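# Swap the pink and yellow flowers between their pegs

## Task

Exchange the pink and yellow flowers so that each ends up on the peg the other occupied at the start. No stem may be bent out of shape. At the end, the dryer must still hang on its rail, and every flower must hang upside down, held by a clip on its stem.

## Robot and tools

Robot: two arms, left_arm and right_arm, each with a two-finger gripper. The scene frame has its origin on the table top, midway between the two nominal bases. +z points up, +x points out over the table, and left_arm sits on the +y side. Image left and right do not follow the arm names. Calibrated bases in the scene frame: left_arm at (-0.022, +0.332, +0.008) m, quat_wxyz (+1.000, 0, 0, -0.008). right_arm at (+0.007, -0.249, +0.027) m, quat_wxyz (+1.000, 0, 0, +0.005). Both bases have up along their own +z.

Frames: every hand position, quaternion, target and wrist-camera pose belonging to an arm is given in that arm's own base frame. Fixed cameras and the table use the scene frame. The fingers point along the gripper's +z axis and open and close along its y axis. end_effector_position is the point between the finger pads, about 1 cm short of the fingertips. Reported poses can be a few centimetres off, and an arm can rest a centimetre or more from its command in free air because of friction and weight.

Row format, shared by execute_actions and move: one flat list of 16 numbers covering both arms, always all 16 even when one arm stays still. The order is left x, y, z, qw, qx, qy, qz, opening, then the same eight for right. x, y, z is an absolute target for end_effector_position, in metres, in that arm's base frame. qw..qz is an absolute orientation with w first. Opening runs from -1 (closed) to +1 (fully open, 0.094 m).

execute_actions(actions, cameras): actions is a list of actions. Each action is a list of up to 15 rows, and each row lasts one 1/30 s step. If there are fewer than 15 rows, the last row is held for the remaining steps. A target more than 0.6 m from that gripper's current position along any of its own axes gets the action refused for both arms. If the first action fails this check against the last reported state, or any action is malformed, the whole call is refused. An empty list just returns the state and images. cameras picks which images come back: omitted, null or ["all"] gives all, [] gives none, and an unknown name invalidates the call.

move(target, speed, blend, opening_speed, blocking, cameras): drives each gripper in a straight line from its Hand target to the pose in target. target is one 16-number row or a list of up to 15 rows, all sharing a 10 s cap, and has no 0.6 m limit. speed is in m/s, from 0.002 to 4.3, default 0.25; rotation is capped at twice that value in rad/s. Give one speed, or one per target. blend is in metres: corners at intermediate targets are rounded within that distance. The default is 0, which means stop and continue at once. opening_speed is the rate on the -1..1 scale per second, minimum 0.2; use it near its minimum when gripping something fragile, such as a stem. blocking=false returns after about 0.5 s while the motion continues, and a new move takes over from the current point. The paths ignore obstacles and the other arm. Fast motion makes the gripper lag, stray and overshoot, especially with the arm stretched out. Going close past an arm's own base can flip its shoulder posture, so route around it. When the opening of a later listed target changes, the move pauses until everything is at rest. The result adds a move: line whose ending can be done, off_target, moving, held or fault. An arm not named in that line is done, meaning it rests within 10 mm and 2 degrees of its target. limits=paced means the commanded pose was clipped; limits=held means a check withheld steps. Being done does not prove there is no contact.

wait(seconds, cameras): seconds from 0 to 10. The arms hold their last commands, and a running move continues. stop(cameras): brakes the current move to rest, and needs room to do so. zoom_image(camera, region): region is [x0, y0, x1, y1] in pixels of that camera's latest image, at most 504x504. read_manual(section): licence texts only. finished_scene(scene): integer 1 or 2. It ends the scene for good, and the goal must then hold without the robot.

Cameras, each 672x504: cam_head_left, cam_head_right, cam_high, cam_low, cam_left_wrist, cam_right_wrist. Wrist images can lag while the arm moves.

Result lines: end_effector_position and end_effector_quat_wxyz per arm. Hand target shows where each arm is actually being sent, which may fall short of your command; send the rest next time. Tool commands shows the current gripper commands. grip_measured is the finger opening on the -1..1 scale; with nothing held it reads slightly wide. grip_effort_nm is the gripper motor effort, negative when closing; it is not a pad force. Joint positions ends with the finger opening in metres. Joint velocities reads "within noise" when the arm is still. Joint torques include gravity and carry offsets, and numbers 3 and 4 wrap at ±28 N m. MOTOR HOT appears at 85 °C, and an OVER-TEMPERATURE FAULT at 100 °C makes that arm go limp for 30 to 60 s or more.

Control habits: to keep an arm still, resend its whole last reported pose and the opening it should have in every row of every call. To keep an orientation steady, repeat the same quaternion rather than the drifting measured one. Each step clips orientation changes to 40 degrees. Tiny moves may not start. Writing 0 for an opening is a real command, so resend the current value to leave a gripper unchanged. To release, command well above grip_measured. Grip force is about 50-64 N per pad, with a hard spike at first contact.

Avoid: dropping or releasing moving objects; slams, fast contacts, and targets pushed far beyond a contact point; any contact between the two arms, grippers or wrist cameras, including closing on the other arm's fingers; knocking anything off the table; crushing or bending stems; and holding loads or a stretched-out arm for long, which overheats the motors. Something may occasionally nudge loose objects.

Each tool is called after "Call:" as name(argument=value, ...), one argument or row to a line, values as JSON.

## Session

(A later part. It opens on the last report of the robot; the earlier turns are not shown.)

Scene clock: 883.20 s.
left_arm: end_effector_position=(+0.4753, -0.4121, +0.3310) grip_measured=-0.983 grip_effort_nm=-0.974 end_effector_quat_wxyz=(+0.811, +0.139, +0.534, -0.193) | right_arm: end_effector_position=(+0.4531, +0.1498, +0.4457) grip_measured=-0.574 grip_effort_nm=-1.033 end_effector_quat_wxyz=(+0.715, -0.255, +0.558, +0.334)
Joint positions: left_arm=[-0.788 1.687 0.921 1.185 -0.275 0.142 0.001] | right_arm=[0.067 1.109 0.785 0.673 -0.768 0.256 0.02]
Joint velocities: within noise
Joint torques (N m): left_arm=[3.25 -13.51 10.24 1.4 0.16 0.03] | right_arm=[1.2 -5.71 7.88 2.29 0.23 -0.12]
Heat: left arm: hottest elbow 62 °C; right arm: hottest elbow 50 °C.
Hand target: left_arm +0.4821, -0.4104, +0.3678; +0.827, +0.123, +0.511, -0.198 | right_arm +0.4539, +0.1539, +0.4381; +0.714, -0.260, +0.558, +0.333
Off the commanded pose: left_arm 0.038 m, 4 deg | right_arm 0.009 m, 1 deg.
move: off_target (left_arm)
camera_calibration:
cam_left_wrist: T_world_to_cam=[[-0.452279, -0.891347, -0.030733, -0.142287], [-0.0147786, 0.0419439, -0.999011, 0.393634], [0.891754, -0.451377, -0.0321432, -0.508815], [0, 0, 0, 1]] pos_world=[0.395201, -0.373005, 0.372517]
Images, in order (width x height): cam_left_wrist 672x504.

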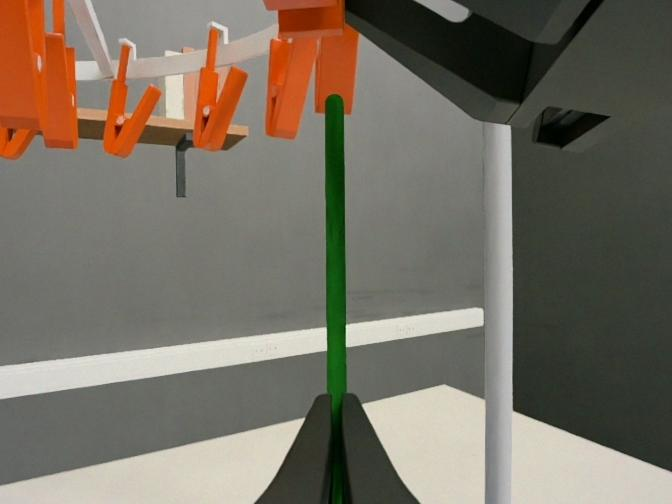

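Call:
move(
  target=[0.487,-0.401,0.368,0.8269,0.1228,0.5117,-0.1985,-1,0.454,0.154,0.438,0.7142,-0.2602,0.558,0.333,-0.95],
  speed=0.05,
  cameras=["cam_left_wrist"],
)

Call:
zoom_image(
  camera="cam_left_wrist",
  region=[230, 0, 430, 150],
)

Scene clock: 887.63 s.
left_arm: end_effector_position=(+0.4807, -0.4039, +0.3365) grip_measured=-0.983 grip_effort_nm=-0.974 end_effector_quat_wxyz=(+0.815, +0.138, +0.530, -0.191) | right_arm: end_effector_position=(+0.4531, +0.1498, +0.4457) grip_measured=-0.574 grip_effort_nm=-1.028 end_effector_quat_wxyz=(+0.715, -0.255, +0.558, +0.334)
Joint positions: left_arm=[-0.768 1.678 0.921 1.185 -0.258 0.14 0.001] | right_arm=[0.067 1.109 0.785 0.673 -0.768 0.256 0.02]
Joint velocities: within noise
Joint torques (N m): left_arm=[3.43 -13.57 9.32 1.43 0.21 -0.05] | right_arm=[1.26 -5.66 7.91 2.24 0.24 -0.1]
Heat: left arm: hottest elbow 64 °C; right arm: hottest elbow 50 °C.
Hand target: left_arm +0.4857, -0.4002, +0.3678; +0.827, +0.123, +0.511, -0.199 | right_arm +0.4539, +0.1539, +0.4381; +0.714, -0.260, +0.558, +0.333
Off the commanded pose: left_arm 0.032 m, 3 deg | right_arm 0.009 m, 1 deg.
move: off_target (left_arm)
camera_calibration:
cam_left_wrist: T_world_to_cam=[[-0.448725, -0.893073, -0.0326665, -0.134079], [-0.00512569, 0.0391245, -0.999221, 0.393231], [0.893655, -0.448208, -0.0221338, -0.512679], [0, 0, 0, 1]] pos_world=[0.400009, -0.364915, 0.377198]
Images, in order (width x height): cam_left_wrist 672x504.

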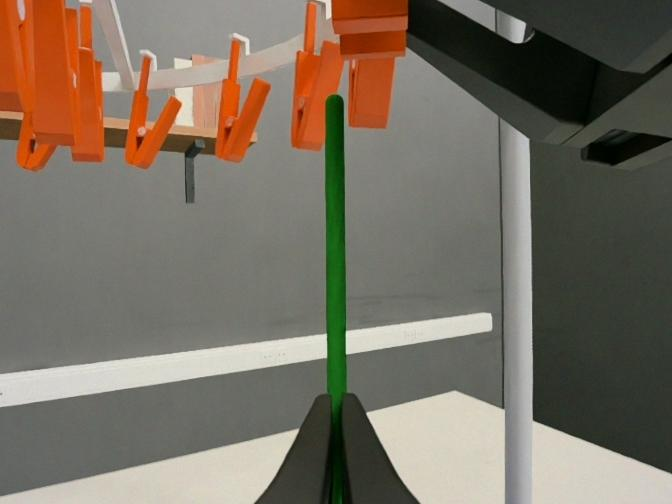

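Scaled by 2.520 from the camera's 672x504 image, which has a finer 960x720 frame.

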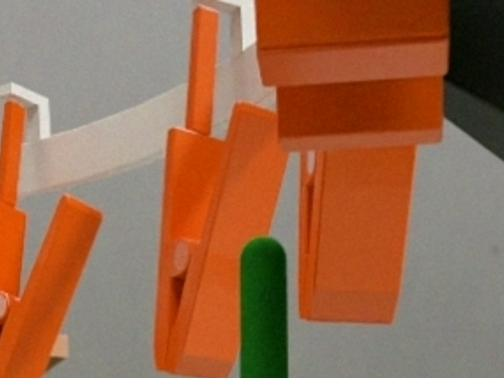

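Call:
move(
  target=[0.480,-0.412,0.366,0.8269,0.1228,0.5117,-0.1985,-1,0.454,0.154,0.438,0.7142,-0.2602,0.558,0.333,-0.95],
  speed=0.05,
  cameras=["cam_left_wrist"],
)

Call:
zoom_image(
  camera="cam_left_wrist",
  region=[230, 0, 430, 150],
)

Scene clock: 893.97 s.
left_arm: end_effector_position=(+0.4807, -0.4031, +0.3362) grip_measured=-0.983 grip_effort_nm=-0.969 end_effector_quat_wxyz=(+0.815, +0.132, +0.532, -0.188) | right_arm: end_effector_position=(+0.4531, +0.1498, +0.4457) grip_measured=-0.574 grip_effort_nm=-1.033 end_effector_quat_wxyz=(+0.715, -0.255, +0.558, +0.334)
Joint positions: left_arm=[-0.772 1.678 0.921 1.185 -0.276 0.14 0.001] | right_arm=[0.067 1.109 0.785 0.673 -0.768 0.256 0.02]
Joint velocities: within noise
Joint torques (N m): left_arm=[1.73 -12.86 9.73 1.72 0 0.08] | right_arm=[1.38 -5.83 7.9 2.28 0.23 -0.1]
Heat: left arm: hottest elbow 66 °C; right arm: hottest elbow 49 °C.
Hand target: left_arm +0.4788, -0.4108, +0.3658; +0.827, +0.123, +0.512, -0.199 | right_arm +0.4539, +0.1539, +0.4381; +0.714, -0.260, +0.558, +0.333
Off the commanded pose: left_arm 0.031 m, 3 deg | right_arm 0.009 m, 1 deg.
move: off_target (left_arm)
camera_calibration:
cam_left_wrist: T_world_to_cam=[[-0.437968, -0.898621, -0.025775, -0.14317], [-0.0105401, 0.0338019, -0.999373, 0.39332], [0.898929, -0.437422, -0.0242757, -0.509789], [0, 0, 0, 1]] pos_world=[0.399706, -0.364943, 0.377008]
Images, in order (width x height): cam_left_wrist 672x504.

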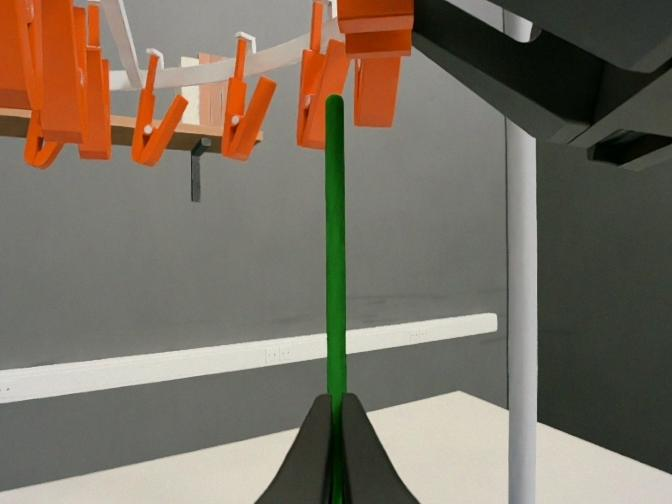

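Scaled by 2.520 from the camera's 672x504 image, which has a finer 960x720 frame.

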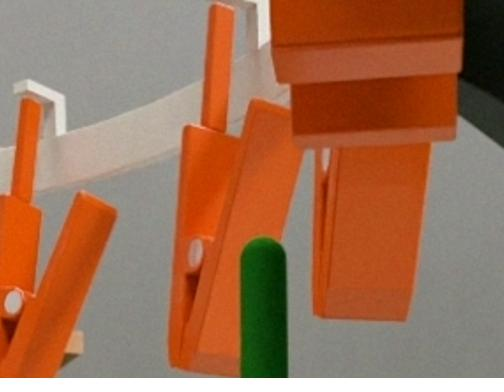

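Call:
move(
  target=[0.477,-0.416,0.366,0.8269,0.1228,0.5117,-0.1985,-1,0.454,0.154,0.438,0.7142,-0.2602,0.558,0.333,-0.95],
  speed=0.05,
  cameras=["cam_left_wrist"],
)

Call:
zoom_image(
  camera="cam_left_wrist",
  region=[230, 0, 430, 150],
)

Scene clock: 897.10 s.
left_arm: end_effector_position=(+0.4773, -0.4067, +0.3360) grip_measured=-0.983 grip_effort_nm=-0.969 end_effector_quat_wxyz=(+0.814, +0.131, +0.533, -0.190) | right_arm: end_effector_position=(+0.4531, +0.1498, +0.4457) grip_measured=-0.574 grip_effort_nm=-1.028 end_effector_quat_wxyz=(+0.715, -0.255, +0.558, +0.334)
Joint positions: left_arm=[-0.782 1.678 0.921 1.185 -0.285 0.14 0.001] | right_arm=[0.067 1.109 0.785 0.673 -0.768 0.256 0.02]
Joint velocities: within noise
Joint torques (N m): left_arm=[1.2 -12.69 9.87 1.76 -0.01 0.14] | right_arm=[1.14 -5.83 7.88 2.25 0.23 -0.11]
Heat: left arm: hottest elbow 66 °C; right arm: hottest elbow 49 °C.
Hand target: left_arm +0.4757, -0.4148, +0.3658; +0.827, +0.123, +0.512, -0.199 | right_arm +0.4539, +0.1539, +0.4381; +0.714, -0.260, +0.558, +0.333
Off the commanded pose: left_arm 0.031 m, 3 deg | right_arm 0.009 m, 1 deg.
move: off_target (left_arm)
camera_calibration:
cam_left_wrist: T_world_to_cam=[[-0.439791, -0.897826, -0.0221771, -0.147879], [-0.0131509, 0.0311286, -0.999429, 0.393375], [0.898004, -0.439248, -0.0254973, -0.508201], [0, 0, 0, 1]] pos_world=[0.396503, -0.368241, 0.376913]
Images, in order (width x height): cam_left_wrist 672x504.

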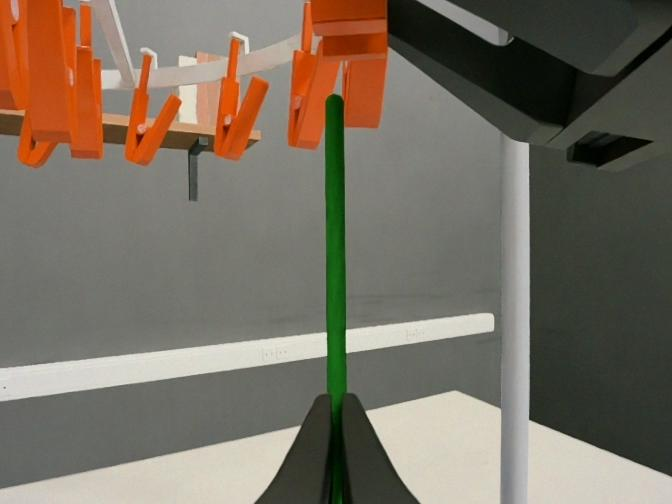

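Scaled by 2.520 from the camera's 672x504 image, which has a finer 960x720 frame.

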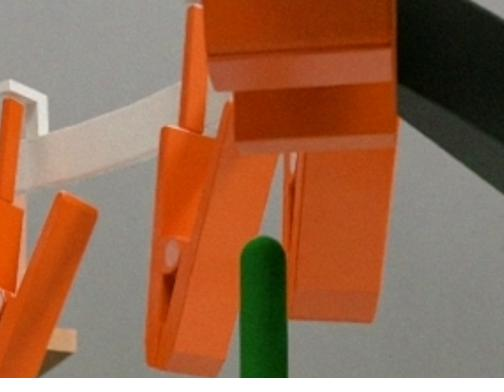

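Call:
move(
  target=[0.475,-0.419,0.366,0.8269,0.1228,0.5117,-0.1985,-1,0.454,0.154,0.438,0.7142,-0.2602,0.558,0.333,-0.95],
  speed=0.05,
  cameras=["cam_left_wrist"],
)

Call:
zoom_image(
  camera="cam_left_wrist",
  region=[230, 0, 430, 150],
)

Scene clock: 899.80 s.
left_arm: end_effector_position=(+0.4749, -0.4092, +0.3359) grip_measured=-0.983 grip_effort_nm=-0.969 end_effector_quat_wxyz=(+0.814, +0.131, +0.533, -0.190) | right_arm: end_effector_position=(+0.4531, +0.1498, +0.4457) grip_measured=-0.574 grip_effort_nm=-1.028 end_effector_quat_wxyz=(+0.715, -0.255, +0.558, +0.334)
Joint positions: left_arm=[-0.789 1.678 0.921 1.185 -0.291 0.142 0.001] | right_arm=[0.067 1.109 0.785 0.673 -0.768 0.256 0.02]
Joint velocities: within noise
Joint torques (N m): left_arm=[1.67 -12.63 10 1.78 -0.01 0.16] | right_arm=[1.26 -5.95 7.92 2.26 0.23 -0.11]
Heat: left arm: hottest elbow 67 °C; right arm: hottest elbow 49 °C.
Hand target: left_arm +0.4737, -0.4177, +0.3658; +0.827, +0.123, +0.512, -0.199 | right_arm +0.4539, +0.1539, +0.4381; +0.714, -0.260, +0.558, +0.333
Off the commanded pose: left_arm 0.032 m, 3 deg | right_arm 0.009 m, 1 deg.
move: off_target (left_arm)
camera_calibration:
cam_left_wrist: T_world_to_cam=[[-0.440407, -0.897543, -0.0214131, -0.151075], [-0.014278, 0.0308496, -0.999422, 0.393763], [0.897685, -0.439847, -0.0264015, -0.506987], [0, 0, 0, 1]] pos_world=[0.394202, -0.37074, 0.376915]
Images, in order (width x height): cam_left_wrist 672x504.

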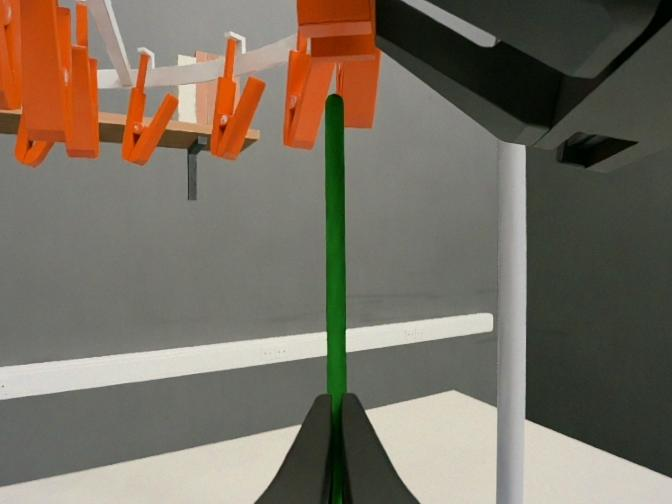

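Scaled by 2.520 from the camera's 672x504 image, which has a finer 960x720 frame.

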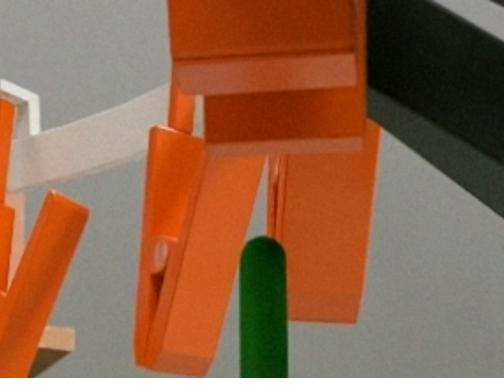

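Call:
move(
  target=[0.470,-0.4175,0.366,0.8269,0.1228,0.5117,-0.1985,-1,0.454,0.154,0.438,0.7142,-0.2602,0.558,0.333,-0.95],
  speed=0.05,
  cameras=["cam_left_wrist"],
)

Call:
zoom_image(
  camera="cam_left_wrist",
  region=[230, 0, 430, 150],
)

Scene clock: 904.93 s.
left_arm: end_effector_position=(+0.4732, -0.4109, +0.3358) grip_measured=-0.983 grip_effort_nm=-0.969 end_effector_quat_wxyz=(+0.814, +0.131, +0.534, -0.190) | right_arm: end_effector_position=(+0.4531, +0.1498, +0.4457) grip_measured=-0.574 grip_effort_nm=-1.028 end_effector_quat_wxyz=(+0.715, -0.255, +0.558, +0.334)
Joint positions: left_arm=[-0.794 1.678 0.921 1.185 -0.296 0.143 0.001] | right_arm=[0.067 1.109 0.785 0.673 -0.768 0.256 0.02]
Joint velocities: within noise
Joint torques (N m): left_arm=[1.79 -13.27 9.16 1.96 0.01 0.17] | right_arm=[1.2 -5.66 7.86 2.24 0.23 -0.11]
Heat: left arm: hottest elbow 68 °C; right arm: hottest elbow 49 °C.
Hand target: left_arm +0.4692, -0.4165, +0.3657; +0.827, +0.123, +0.512, -0.199 | right_arm +0.4539, +0.1539, +0.4381; +0.714, -0.260, +0.558, +0.333
Off the commanded pose: left_arm 0.031 m, 3 deg | right_arm 0.009 m, 1 deg.
move: off_target (left_arm)
camera_calibration:
cam_left_wrist: T_world_to_cam=[[-0.440536, -0.897489, -0.0210128, -0.15334], [-0.0149913, 0.0307577, -0.999414, 0.394033], [0.89761, -0.439963, -0.0270045, -0.505951], [0, 0, 0, 1]] pos_world=[0.392502, -0.37234, 0.376917]
Images, in order (width x height): cam_left_wrist 672x504.

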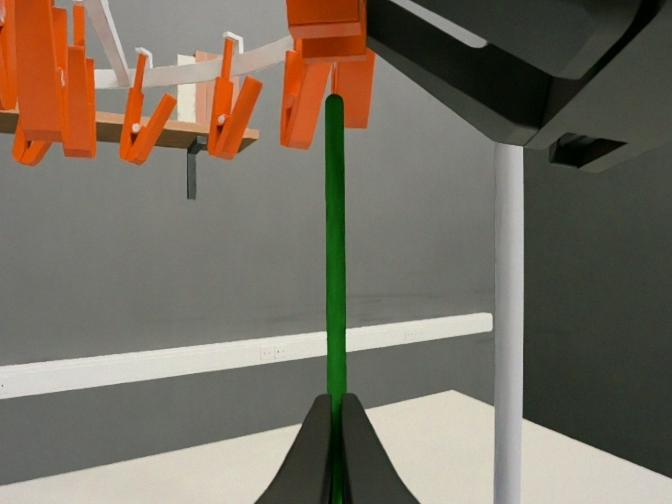

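Scaled by 2.520 from the camera's 672x504 image, which has a finer 960x720 frame.

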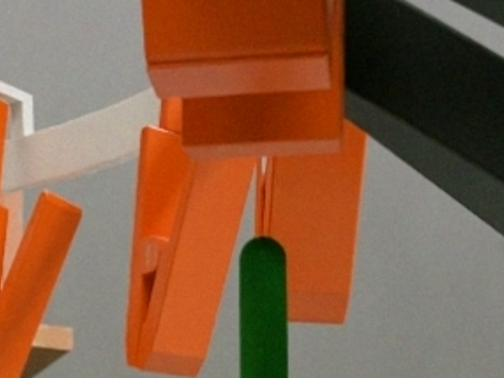

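Call:
move(
  target=[0.463,-0.413,0.367,0.8269,0.1228,0.5117,-0.1985,-1,0.454,0.154,0.438,0.7142,-0.2602,0.558,0.333,-0.95],
  speed=0.05,
  cameras=["cam_left_wrist"],
)

Call:
zoom_image(
  camera="cam_left_wrist",
  region=[230, 0, 430, 150],
)

Scene clock: 908.20 s.
left_arm: end_effector_position=(+0.4702, -0.4100, +0.3435) grip_measured=-0.983 grip_effort_nm=-0.969 end_effector_quat_wxyz=(+0.817, +0.129, +0.529, -0.192) | right_arm: end_effector_position=(+0.4531, +0.1498, +0.4457) grip_measured=-0.574 grip_effort_nm=-1.033 end_effector_quat_wxyz=(+0.715, -0.255, +0.558, +0.334)
Joint positions: left_arm=[-0.798 1.665 0.921 1.185 -0.299 0.146 0.001] | right_arm=[0.067 1.109 0.785 0.673 -0.768 0.256 0.02]
Joint velocities: within noise
Joint torques (N m): left_arm=[1.67 -13.45 7.82 2.07 -0.01 0.18] | right_arm=[1.32 -5.77 7.87 2.24 0.24 -0.1]
Heat: left arm: hottest elbow 68 °C; right arm: hottest elbow 49 °C.
Hand target: left_arm +0.4629, -0.4126, +0.3668; +0.827, +0.123, +0.512, -0.199 | right_arm +0.4539, +0.1539, +0.4381; +0.714, -0.260, +0.558, +0.333
Off the commanded pose: left_arm 0.025 m, 3 deg | right_arm 0.009 m, 1 deg.
move: off_target (left_arm)
camera_calibration:
cam_left_wrist: T_world_to_cam=[[-0.439846, -0.897904, -0.0174396, -0.155509], [-0.00600587, 0.0223594, -0.999732, 0.394034], [0.898053, -0.439623, -0.0152274, -0.50681], [0, 0, 0, 1]] pos_world=[0.389109, -0.371248, 0.383499]
Images, in order (width x height): cam_left_wrist 672x504.

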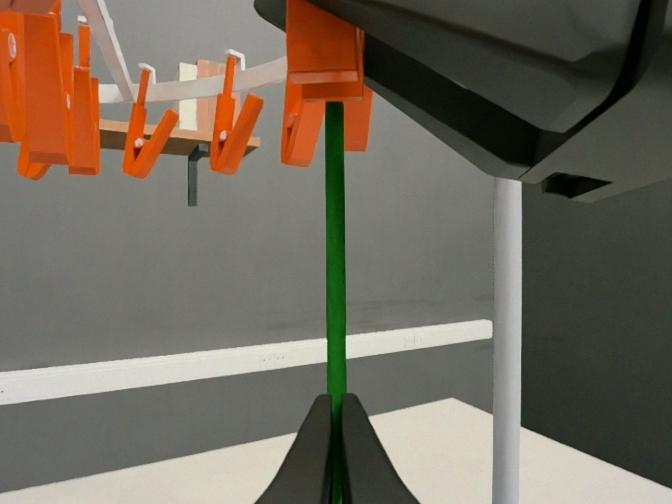

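Scaled by 2.520 from the camera's 672x504 image, which has a finer 960x720 frame.

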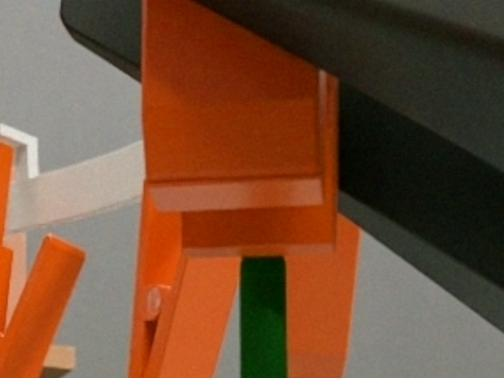

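Call:
move(
  target=[
    [0.463,-0.413,0.335,0.8269,0.1228,0.5117,-0.1985,-1,0.454,0.154,0.438,0.7142,-0.2602,0.558,0.333,-0.95],
    [0.449,-0.405,0.336,0.8269,0.1228,0.5117,-0.1985,-1,0.454,0.154,0.438,0.7142,-0.2602,0.558,0.333,-0.95],
  ],
  speed=0.05,
  cameras=["cam_left_wrist"],
)

Call:
zoom_image(
  camera="cam_left_wrist",
  region=[230, 0, 430, 150],
)

Scene clock: 924.83 s.
left_arm: end_effector_position=(+0.4571, -0.4039, +0.3227) grip_measured=-0.983 grip_effort_nm=-0.965 end_effector_quat_wxyz=(+0.819, +0.127, +0.526, -0.193) | right_arm: end_effector_position=(+0.4528, +0.1503, +0.4459) grip_measured=-0.574 grip_effort_nm=-1.028 end_effector_quat_wxyz=(+0.715, -0.256, +0.558, +0.335)
Joint positions: left_arm=[-0.808 1.687 0.866 1.272 -0.308 0.151 0.001] | right_arm=[0.069 1.109 0.785 0.674 -0.768 0.256 0.02]
Joint velocities: within noise
Joint torques (N m): left_arm=[1.73 -12.63 6.31 2.66 -0.02 0.17] | right_arm=[1.2 -6.01 7.91 2.14 0.23 -0.1]
Heat: left arm: hottest elbow 67 °C; right arm: hottest elbow 49 °C.
Hand target: left_arm +0.4491, -0.4049, +0.3359; +0.827, +0.123, +0.512, -0.199 | right_arm +0.4539, +0.1539, +0.4381; +0.714, -0.260, +0.558, +0.333
Off the commanded pose: left_arm 0.016 m, 2 deg | right_arm 0.009 m, 1 deg.
move: off_target (left_arm)
camera_calibration:
cam_left_wrist: T_world_to_cam=[[-0.440334, -0.897715, -0.0145945, -0.156678], [0.000999045, 0.0157653, -0.999875, 0.367215], [0.897834, -0.440294, -0.00604514, -0.495829], [0, 0, 0, 1]] pos_world=[0.375815, -0.364752, 0.361886]
Images, in order (width x height): cam_left_wrist 672x504.

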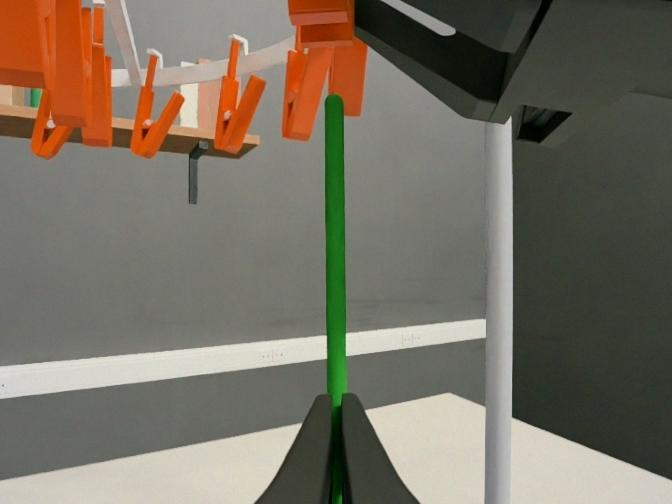

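Scaled by 2.520 from the camera's 672x504 image, which has a finer 960x720 frame.

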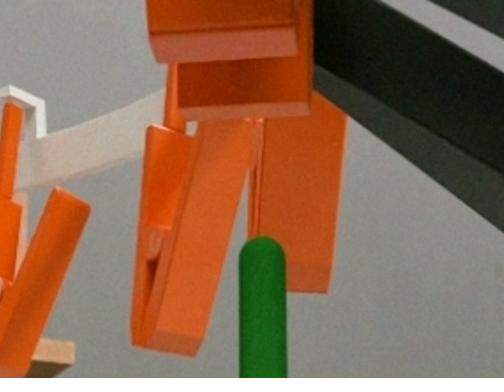

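Call:
move(
  target=[0.452,-0.400,0.358,0.8269,0.1228,0.5117,-0.1985,-1,0.454,0.154,0.438,0.7142,-0.2602,0.558,0.333,-0.95],
  speed=0.04,
  cameras=["cam_left_wrist"],
)

Call:
zoom_image(
  camera="cam_left_wrist",
  region=[230, 0, 430, 150],
)

Scene clock: 931.30 s.
left_arm: end_effector_position=(+0.4529, -0.4006, +0.3417) grip_measured=-0.983 grip_effort_nm=-0.965 end_effector_quat_wxyz=(+0.821, +0.126, +0.521, -0.196) | right_arm: end_effector_position=(+0.4528, +0.1503, +0.4459) grip_measured=-0.574 grip_effort_nm=-1.028 end_effector_quat_wxyz=(+0.715, -0.256, +0.558, +0.335)
Joint positions: left_arm=[-0.808 1.643 0.866 1.239 -0.304 0.151 0.001] | right_arm=[0.069 1.109 0.785 0.674 -0.768 0.256 0.02]
Joint velocities: within noise
Joint torques (N m): left_arm=[2.61 -12.69 7.45 1.33 0.24 0.1] | right_arm=[1.32 -5.77 7.94 2.21 0.23 -0.1]
Heat: left arm: hottest elbow 66 °C; right arm: hottest elbow 49 °C.
Hand target: left_arm +0.4518, -0.3997, +0.3581; +0.827, +0.123, +0.511, -0.199 | right_arm +0.4539, +0.1539, +0.4381; +0.714, -0.260, +0.558, +0.333
Off the commanded pose: left_arm 0.016 m, 1 deg | right_arm 0.009 m, 1 deg.
move: off_target (left_arm)
camera_calibration:
cam_left_wrist: T_world_to_cam=[[-0.443786, -0.89604, -0.0129119, -0.153597], [0.0106108, 0.00915333, -0.999902, 0.379292], [0.89607, -0.443879, 0.00544558, -0.495063], [0, 0, 0, 1]] pos_world=[0.371422, -0.360849, 0.379967]
Images, in order (width x height): cam_left_wrist 672x504.

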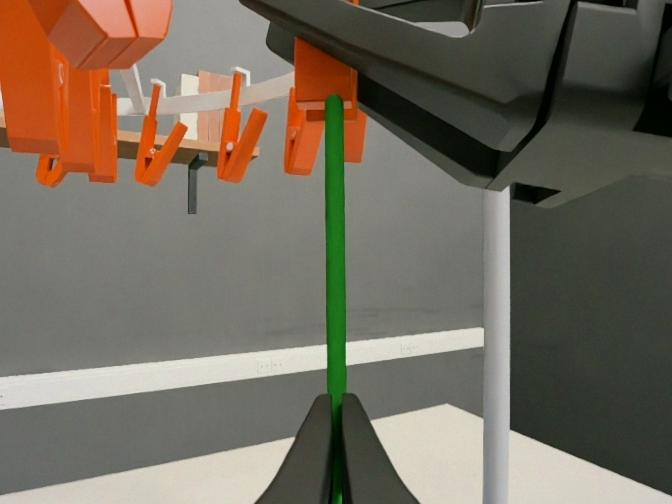

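Scaled by 2.520 from the camera's 672x504 image, which has a finer 960x720 frame.

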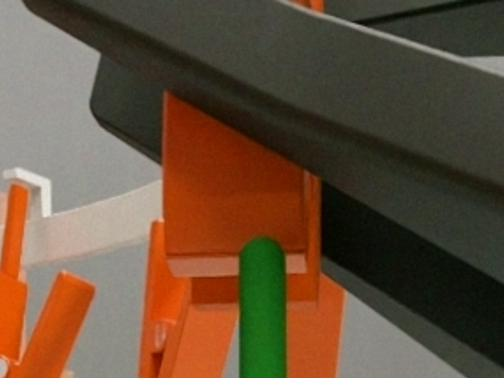

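Call:
move(
  target=[
    [0.452,-0.400,0.333,0.8269,0.1228,0.5117,-0.1985,-1,0.454,0.154,0.438,0.7142,-0.2602,0.558,0.333,-0.95],
    [0.462,-0.406,0.335,0.8269,0.1228,0.5117,-0.1985,-1,0.454,0.154,0.438,0.7142,-0.2602,0.558,0.333,-0.95],
  ],
  speed=0.05,
  cameras=["cam_left_wrist"],
)

Call:
zoom_image(
  camera="cam_left_wrist",
  region=[230, 0, 430, 150],
)

Scene clock: 937.67 s.
left_arm: end_effector_position=(+0.4552, -0.4043, +0.3255) grip_measured=-0.983 grip_effort_nm=-0.974 end_effector_quat_wxyz=(+0.820, +0.130, +0.522, -0.197) | right_arm: end_effector_position=(+0.4528, +0.1503, +0.4459) grip_measured=-0.574 grip_effort_nm=-1.033 end_effector_quat_wxyz=(+0.715, -0.256, +0.558, +0.335)
Joint positions: left_arm=[-0.808 1.682 0.864 1.274 -0.298 0.151 0.001] | right_arm=[0.069 1.109 0.785 0.674 -0.768 0.256 0.02]
Joint velocities: within noise
Joint torques (N m): left_arm=[3.08 -10.58 8.29 2.25 0.23 0.06] | right_arm=[1.44 -5.66 7.9 2.19 0.22 -0.11]
Heat: left arm: hottest elbow 65 °C; right arm: hottest elbow 49 °C.
Hand target: left_arm +0.4617, -0.4057, +0.3349; +0.827, +0.123, +0.512, -0.198 | right_arm +0.4539, +0.1539, +0.4381; +0.714, -0.260, +0.558, +0.333
Off the commanded pose: left_arm 0.012 m, 2 deg | right_arm 0.009 m, 1 deg.
move: off_target (left_arm)
camera_calibration:
cam_left_wrist: T_world_to_cam=[[-0.448459, -0.893633, -0.0174561, -0.151626], [0.00798365, 0.0155244, -0.999848, 0.366789], [0.893768, -0.44853, 0.000172398, -0.49772], [0, 0, 0, 1]] pos_world=[0.37392, -0.364434, 0.364172]
Images, in order (width x height): cam_left_wrist 672x504.

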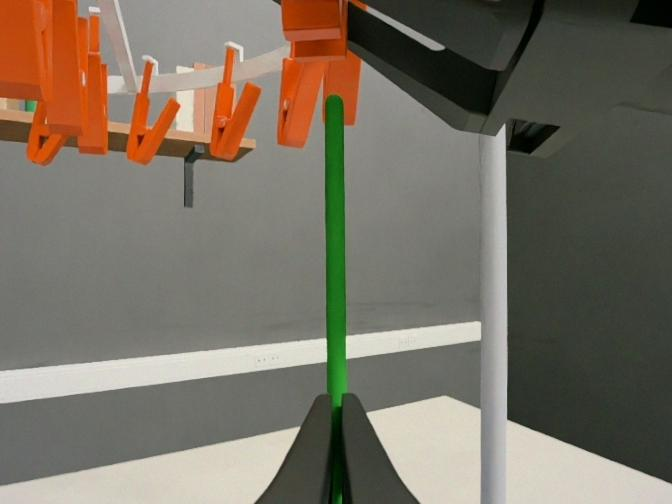

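Scaled by 2.520 from the camera's 672x504 image, which has a finer 960x720 frame.

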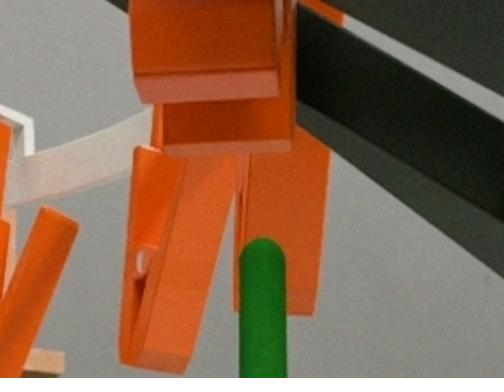

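Call:
move(
  target=[
    [0.466,-0.401,0.340,0.8269,0.1228,0.5117,-0.1985,-1,0.454,0.154,0.438,0.7142,-0.2602,0.558,0.333,-0.95],
  ],
  speed=0.05,
  cameras=["cam_left_wrist"],
)

Call:
zoom_image(
  camera="cam_left_wrist",
  region=[230, 0, 430, 150],
)

Scene clock: 941.17 s.
left_arm: end_effector_position=(+0.4578, -0.4019, +0.3257) grip_measured=-0.983 grip_effort_nm=-0.969 end_effector_quat_wxyz=(+0.820, +0.132, +0.521, -0.196) | right_arm: end_effector_position=(+0.4528, +0.1503, +0.4459) grip_measured=-0.574 grip_effort_nm=-1.028 end_effector_quat_wxyz=(+0.715, -0.256, +0.558, +0.335)
Joint positions: left_arm=[-0.799 1.682 0.864 1.274 -0.286 0.151 0.001] | right_arm=[0.069 1.109 0.785 0.674 -0.768 0.256 0.02]
Joint velocities: within noise
Joint torques (N m): left_arm=[3.43 -11.63 8.35 1.62 0.23 -0.01] | right_arm=[1.2 -5.95 7.9 2.21 0.23 -0.11]
Heat: left arm: hottest elbow 65 °C; right arm: hottest elbow 48 °C.
Hand target: left_arm +0.4656, -0.4005, +0.3400; +0.827, +0.123, +0.512, -0.198 | right_arm +0.4539, +0.1539, +0.4381; +0.714, -0.260, +0.558, +0.333
Off the commanded pose: left_arm 0.016 m, 2 deg | right_arm 0.009 m, 1 deg.
move: off_target (left_arm)
camera_calibration:
cam_left_wrist: T_world_to_cam=[[-0.449929, -0.89278, -0.0225326, -0.145594], [0.0119297, 0.0192201, -0.999744, 0.366637], [0.892985, -0.450083, 0.00200293, -0.499901], [0, 0, 0, 1]] pos_world=[0.376523, -0.362027, 0.364264]
Images, in order (width x height): cam_left_wrist 672x504.

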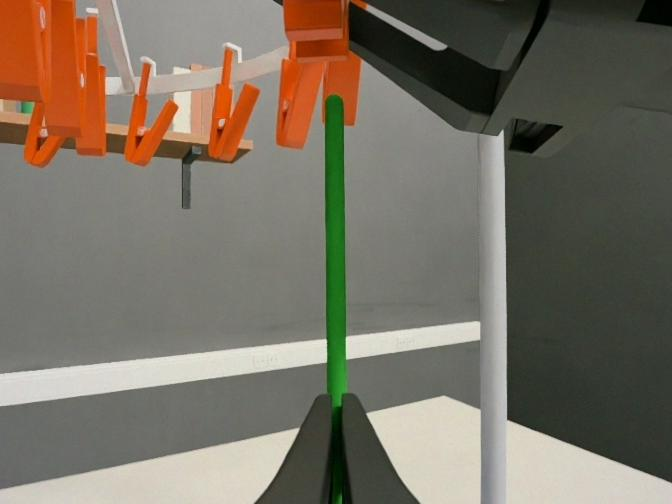

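Scaled by 2.520 from the camera's 672x504 image, which has a finer 960x720 frame.

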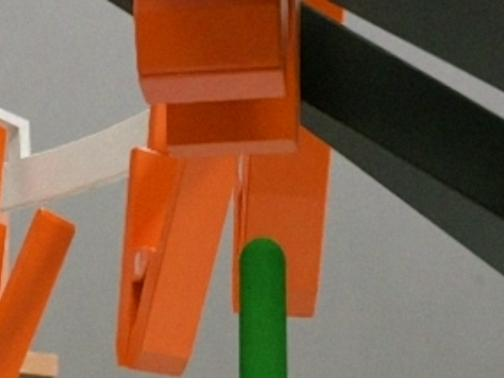

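Call:
move(
  target=[
    [0.468,-0.396,0.360,0.8269,0.1228,0.5117,-0.1985,-1,0.454,0.154,0.438,0.7142,-0.2602,0.558,0.333,-0.95],
  ],
  speed=0.05,
  cameras=["cam_left_wrist"],
)

Call:
zoom_image(
  camera="cam_left_wrist",
  region=[230, 0, 430, 150],
)

Scene clock: 944.53 s.
left_arm: end_effector_position=(+0.4606, -0.3981, +0.3322) grip_measured=-0.983 grip_effort_nm=-0.969 end_effector_quat_wxyz=(+0.816, +0.137, +0.528, -0.193) | right_arm: end_effector_position=(+0.4528, +0.1503, +0.4459) grip_measured=-0.574 grip_effort_nm=-1.028 end_effector_quat_wxyz=(+0.715, -0.256, +0.558, +0.335)
Joint positions: left_arm=[-0.789 1.652 0.864 1.223 -0.276 0.149 0.001] | right_arm=[0.069 1.109 0.785 0.674 -0.768 0.256 0.02]
Joint velocities: within noise
Joint torques (N m): left_arm=[3.37 -12.69 9.13 1.43 0.21 -0.04] | right_arm=[1.14 -5.66 7.86 2.15 0.22 -0.11]
Heat: left arm: hottest elbow 65 °C; right arm: hottest elbow 48 °C.
Hand target: left_arm +0.4670, -0.3952, +0.3598; +0.827, +0.123, +0.512, -0.198 | right_arm +0.4539, +0.1539, +0.4381; +0.714, -0.260, +0.558, +0.333
Off the commanded pose: left_arm 0.029 m, 3 deg | right_arm 0.009 m, 1 deg.
move: off_target (left_arm)
camera_calibration:
cam_left_wrist: T_world_to_cam=[[-0.449656, -0.892662, -0.0310586, -0.138039], [-0.000901583, 0.0352258, -0.999379, 0.385144], [0.893201, -0.449349, -0.0166443, -0.494329], [0, 0, 0, 1]] pos_world=[0.379812, -0.358915, 0.372389]
Images, in order (width x height): cam_left_wrist 672x504.

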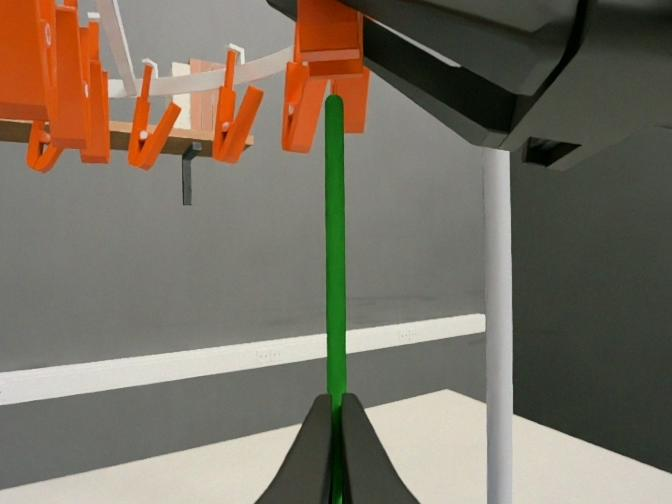

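Scaled by 2.520 from the camera's 672x504 image, which has a finer 960x720 frame.

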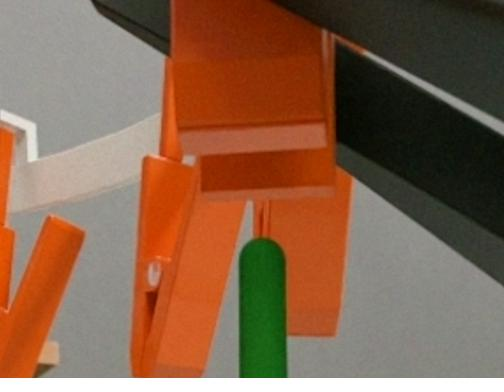

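Call:
move(
  target=[
    [0.468,-0.396,0.369,0.8269,0.1228,0.5117,-0.1985,-1,0.454,0.154,0.438,0.7142,-0.2602,0.558,0.333,-0.95],
  ],
  speed=0.04,
  cameras=["cam_left_wrist"],
)

Call:
zoom_image(
  camera="cam_left_wrist",
  region=[230, 0, 430, 150],
)

Scene clock: 947.67 s.
left_arm: end_effector_position=(+0.4601, -0.3977, +0.3359) grip_measured=-0.983 grip_effort_nm=-0.965 end_effector_quat_wxyz=(+0.814, +0.139, +0.531, -0.191) | right_arm: end_effector_position=(+0.4528, +0.1503, +0.4459) grip_measured=-0.574 grip_effort_nm=-1.033 end_effector_quat_wxyz=(+0.715, -0.256, +0.558, +0.335)
Joint positions: left_arm=[-0.789 1.637 0.864 1.198 -0.276 0.149 0.001] | right_arm=[0.069 1.109 0.785 0.674 -0.768 0.256 0.02]
Joint velocities: within noise
Joint torques (N m): left_arm=[3.37 -12.86 9.7 1.36 0.21 -0.05] | right_arm=[1.26 -5.77 7.84 2.18 0.23 -0.11]
Heat: left arm: hottest elbow 66 °C; right arm: hottest elbow 48 °C.
Hand target: left_arm +0.4665, -0.3948, +0.3689; +0.827, +0.123, +0.511, -0.199 | right_arm +0.4539, +0.1539, +0.4381; +0.714, -0.260, +0.558, +0.333
Off the commanded pose: left_arm 0.034 m, 3 deg | right_arm 0.009 m, 1 deg.
move: off_target (left_arm)
camera_calibration:
cam_left_wrist: T_world_to_cam=[[-0.450143, -0.892298, -0.0342909, -0.136273], [-0.00745032, 0.0421532, -0.999083, 0.394506], [0.892925, -0.449475, -0.0256229, -0.490534], [0, 0, 0, 1]] pos_world=[0.379607, -0.358709, 0.376902]
Images, in order (width x height): cam_left_wrist 672x504.

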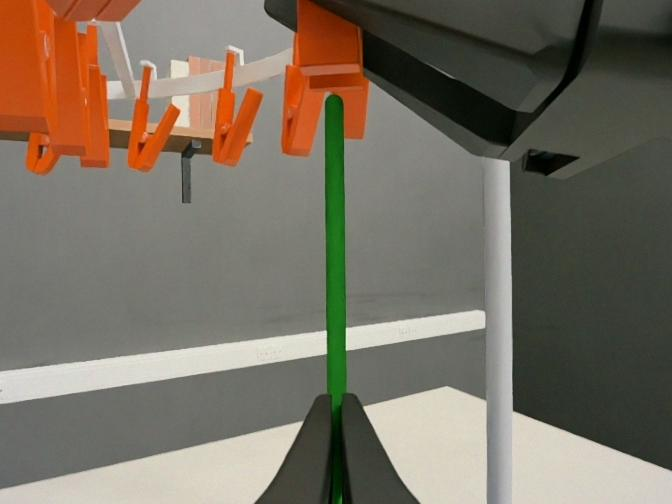

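Scaled by 2.520 from the camera's 672x504 image, which has a finer 960x720 frame.

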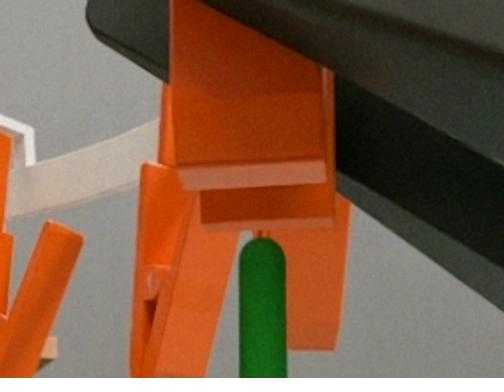

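Call:
move(
  target=[
    [0.468,-0.396,0.376,0.8269,0.1228,0.5117,-0.1985,-1,0.454,0.154,0.438,0.7142,-0.2602,0.558,0.333,-0.95],
  ],
  speed=0.04,
  cameras=["cam_left_wrist"],
)

Call:
zoom_image(
  camera="cam_left_wrist",
  region=[230, 0, 430, 150],
)

Scene clock: 950.33 s.
left_arm: end_effector_position=(+0.4595, -0.3971, +0.3394) grip_measured=-0.983 grip_effort_nm=-0.969 end_effector_quat_wxyz=(+0.812, +0.141, +0.533, -0.190) | right_arm: end_effector_position=(+0.4528, +0.1503, +0.4459) grip_measured=-0.574 grip_effort_nm=-1.038 end_effector_quat_wxyz=(+0.715, -0.256, +0.558, +0.335)
Joint positions: left_arm=[-0.789 1.623 0.864 1.178 -0.276 0.149 0.001] | right_arm=[0.069 1.109 0.785 0.674 -0.768 0.256 0.02]
Joint velocities: within noise
Joint torques (N m): left_arm=[3.37 -12.75 10.18 1.47 0.21 -0.05] | right_arm=[1.2 -5.83 7.84 2.19 0.24 -0.1]
Heat: left arm: hottest elbow 66 °C; right arm: hottest elbow 48 °C.
Hand target: left_arm +0.4662, -0.3945, +0.3758; +0.827, +0.123, +0.511, -0.199 | right_arm +0.4539, +0.1539, +0.4381; +0.714, -0.260, +0.558, +0.333
Off the commanded pose: left_arm 0.038 m, 4 deg | right_arm 0.009 m, 1 deg.
move: off_target (left_arm)
camera_calibration:
cam_left_wrist: T_world_to_cam=[[-0.450301, -0.892137, -0.0363262, -0.135065], [-0.0120555, 0.0467556, -0.998834, 0.401791], [0.892795, -0.449338, -0.0318092, -0.487435], [0, 0, 0, 1]] pos_world=[0.379204, -0.358306, 0.380911]
Images, in order (width x height): cam_left_wrist 672x504.

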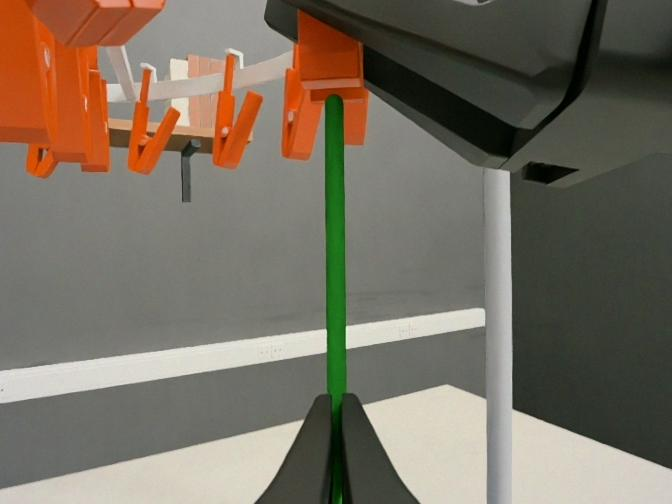

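Scaled by 2.520 from the camera's 672x504 image, which has a finer 960x720 frame.

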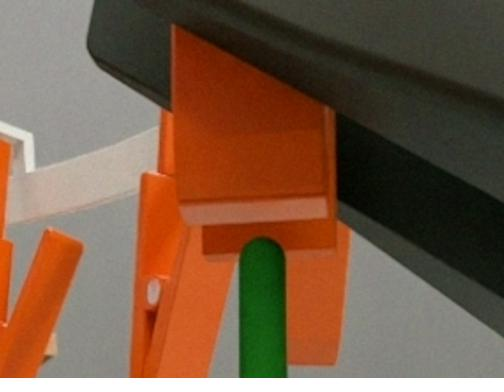

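Tip in front of the far jaw now. Continue up.

Call:
move(
  target=[
    [0.469,-0.397,0.384,0.8269,0.1228,0.5117,-0.1985,-1,0.454,0.154,0.438,0.7142,-0.2602,0.558,0.333,-0.95],
  ],
  speed=0.04,
  cameras=["cam_left_wrist"],
)

Call:
zoom_image(
  camera="cam_left_wrist",
  region=[230, 0, 430, 150],
)

Scene clock: 953.13 s.
left_arm: end_effector_position=(+0.4602, -0.3977, +0.3417) grip_measured=-0.983 grip_effort_nm=-0.969 end_effector_quat_wxyz=(+0.810, +0.143, +0.537, -0.189) | right_arm: end_effector_position=(+0.4529, +0.1503, +0.4459) grip_measured=-0.574 grip_effort_nm=-1.028 end_effector_quat_wxyz=(+0.715, -0.256, +0.558, +0.335)
Joint positions: left_arm=[-0.789 1.614 0.868 1.154 -0.276 0.149 0.001] | right_arm=[0.069 1.109 0.785 0.674 -0.768 0.256 0.02]
Joint velocities: within noise
Joint torques (N m): left_arm=[3.43 -12.98 10.7 1.48 0.2 -0.04] | right_arm=[1.26 -5.83 7.9 2.28 0.21 -0.11]
Heat: left arm: hottest elbow 67 °C; right arm: hottest elbow 48 °C.
Hand target: left_arm +0.4667, -0.3951, +0.3836; +0.827, +0.123, +0.511, -0.199 | right_arm +0.4539, +0.1539, +0.4381; +0.714, -0.260, +0.558, +0.333
Off the commanded pose: left_arm 0.043 m, 4 deg | right_arm 0.009 m, 1 deg.
move: off_target (left_arm)
camera_calibration:
cam_left_wrist: T_world_to_cam=[[-0.450589, -0.891847, -0.0397302, -0.133911], [-0.0195136, 0.0543328, -0.998332, 0.410425], [0.892518, -0.449063, -0.0418849, -0.484503], [0, 0, 0, 1]] pos_world=[0.380098, -0.3593, 0.384126]
Images, in order (width x height): cam_left_wrist 672x504.

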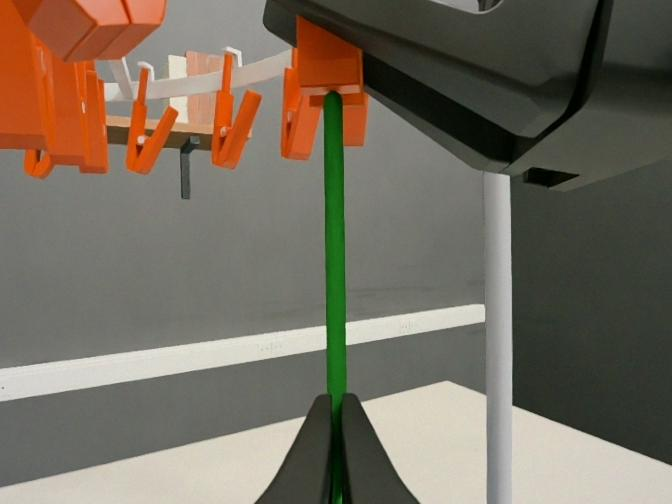

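Scaled by 2.520 from the camera's 672x504 image, which has a finer 960x720 frame.

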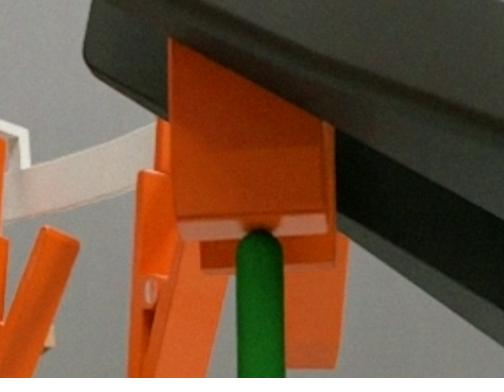

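Call:
move(
  target=[
    [0.470,-0.397,0.362,0.8269,0.1228,0.5117,-0.1985,-1,0.454,0.154,0.438,0.7142,-0.2602,0.558,0.333,-0.95],
    [0.477,-0.400,0.362,0.8269,0.1228,0.5117,-0.1985,-1,0.454,0.154,0.438,0.7142,-0.2602,0.558,0.333,-0.95],
  ],
  speed=0.04,
  cameras=["cam_left_wrist"],
)

Call:
zoom_image(
  camera="cam_left_wrist",
  region=[230, 0, 430, 150],
)

Scene clock: 958.03 s.
left_arm: end_effector_position=(+0.4650, -0.3975, +0.3388) grip_measured=-0.983 grip_effort_nm=-0.965 end_effector_quat_wxyz=(+0.813, +0.141, +0.532, -0.190) | right_arm: end_effector_position=(+0.4527, +0.1502, +0.4466) grip_measured=-0.574 grip_effort_nm=-1.043 end_effector_quat_wxyz=(+0.716, -0.256, +0.557, +0.334)
Joint positions: left_arm=[-0.781 1.635 0.876 1.18 -0.269 0.147 0.001] | right_arm=[0.069 1.109 0.785 0.677 -0.767 0.256 0.02]
Joint velocities: within noise
Joint torques (N m): left_arm=[3.43 -10.29 10.3 2.65 0.2 -0.06] | right_arm=[1.08 -5.83 7.84 2.1 0.19 -0.1]
Heat: left arm: hottest elbow 66 °C; right arm: hottest elbow 48 °C.
Hand target: left_arm +0.4756, -0.3987, +0.3616; +0.827, +0.123, +0.512, -0.198 | right_arm +0.4539, +0.1539, +0.4381; +0.714, -0.260, +0.558, +0.333
Off the commanded pose: left_arm 0.026 m, 4 deg | right_arm 0.009 m, 1 deg.
move: off_target (left_arm)
camera_calibration:
cam_left_wrist: T_world_to_cam=[[-0.449388, -0.892584, -0.0366667, -0.133492], [-0.0098914, 0.0460137, -0.998892, 0.4], [0.893282, -0.448528, -0.029507, -0.49328], [0, 0, 0, 1]] pos_world=[0.384605, -0.358808, 0.380107]
Images, in order (width x height): cam_left_wrist 672x504.

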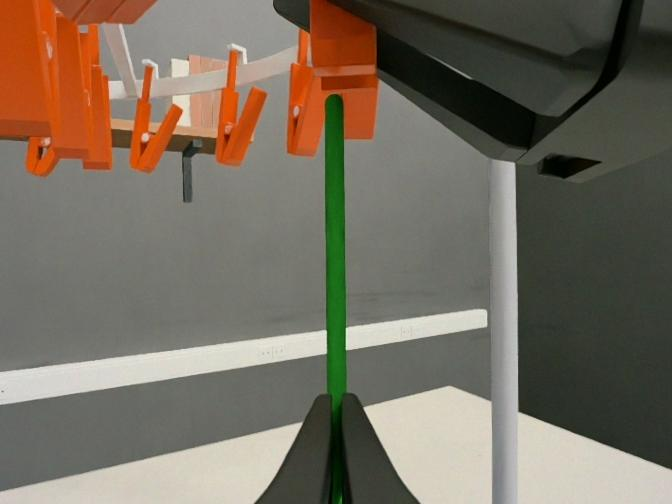

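Scaled by 2.520 from the camera's 672x504 image, which has a finer 960x720 frame.

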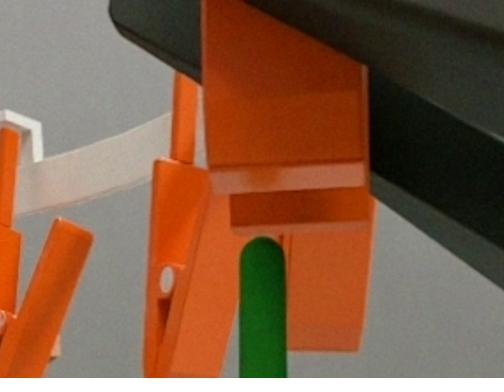

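Call:
move(
  target=[
    [0.468,-0.404,0.364,0.8269,0.1228,0.5117,-0.1985,-1,0.454,0.154,0.438,0.7142,-0.2602,0.558,0.333,-0.95],
  ],
  speed=0.04,
  cameras=["cam_left_wrist"],
)

Call:
zoom_image(
  camera="cam_left_wrist",
  region=[230, 0, 430, 150],
)

Scene clock: 963.10 s.
left_arm: end_effector_position=(+0.4661, -0.3959, +0.3389) grip_measured=-0.983 grip_effort_nm=-0.969 end_effector_quat_wxyz=(+0.813, +0.136, +0.534, -0.187) | right_arm: end_effector_position=(+0.4527, +0.1502, +0.4466) grip_measured=-0.574 grip_effort_nm=-1.023 end_effector_quat_wxyz=(+0.716, -0.256, +0.557, +0.334)
Joint positions: left_arm=[-0.781 1.635 0.877 1.18 -0.281 0.146 0.001] | right_arm=[0.069 1.109 0.785 0.677 -0.767 0.256 0.02]
Joint velocities: within noise
Joint torques (N m): left_arm=[1.96 -11.05 9.81 2.61 0.01 0.05] | right_arm=[1.26 -5.6 7.91 2.07 0.19 -0.11]
Heat: left arm: hottest elbow 67 °C; right arm: hottest elbow 48 °C.
Hand target: left_arm +0.4670, -0.4029, +0.3637; +0.827, +0.123, +0.512, -0.199 | right_arm +0.4539, +0.1539, +0.4381; +0.714, -0.260, +0.558, +0.333
Off the commanded pose: left_arm 0.026 m, 4 deg | right_arm 0.009 m, 1 deg.
move: off_target (left_arm)
camera_calibration:
cam_left_wrist: T_world_to_cam=[[-0.440269, -0.897308, -0.0316414, -0.139461], [-0.0132281, 0.0417192, -0.999042, 0.399979], [0.897769, -0.439428, -0.0302373, -0.491789], [0, 0, 0, 1]] pos_world=[0.385403, -0.357932, 0.380313]
Images, in order (width x height): cam_left_wrist 672x504.

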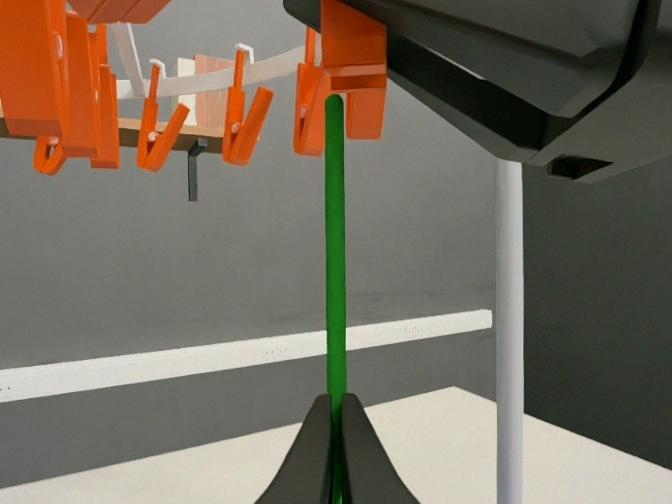

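Scaled by 2.520 from the camera's 672x504 image, which has a finer 960x720 frame.

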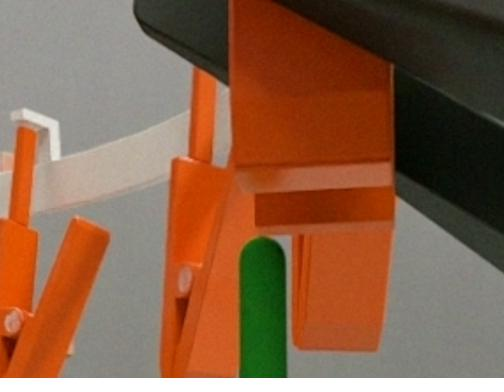

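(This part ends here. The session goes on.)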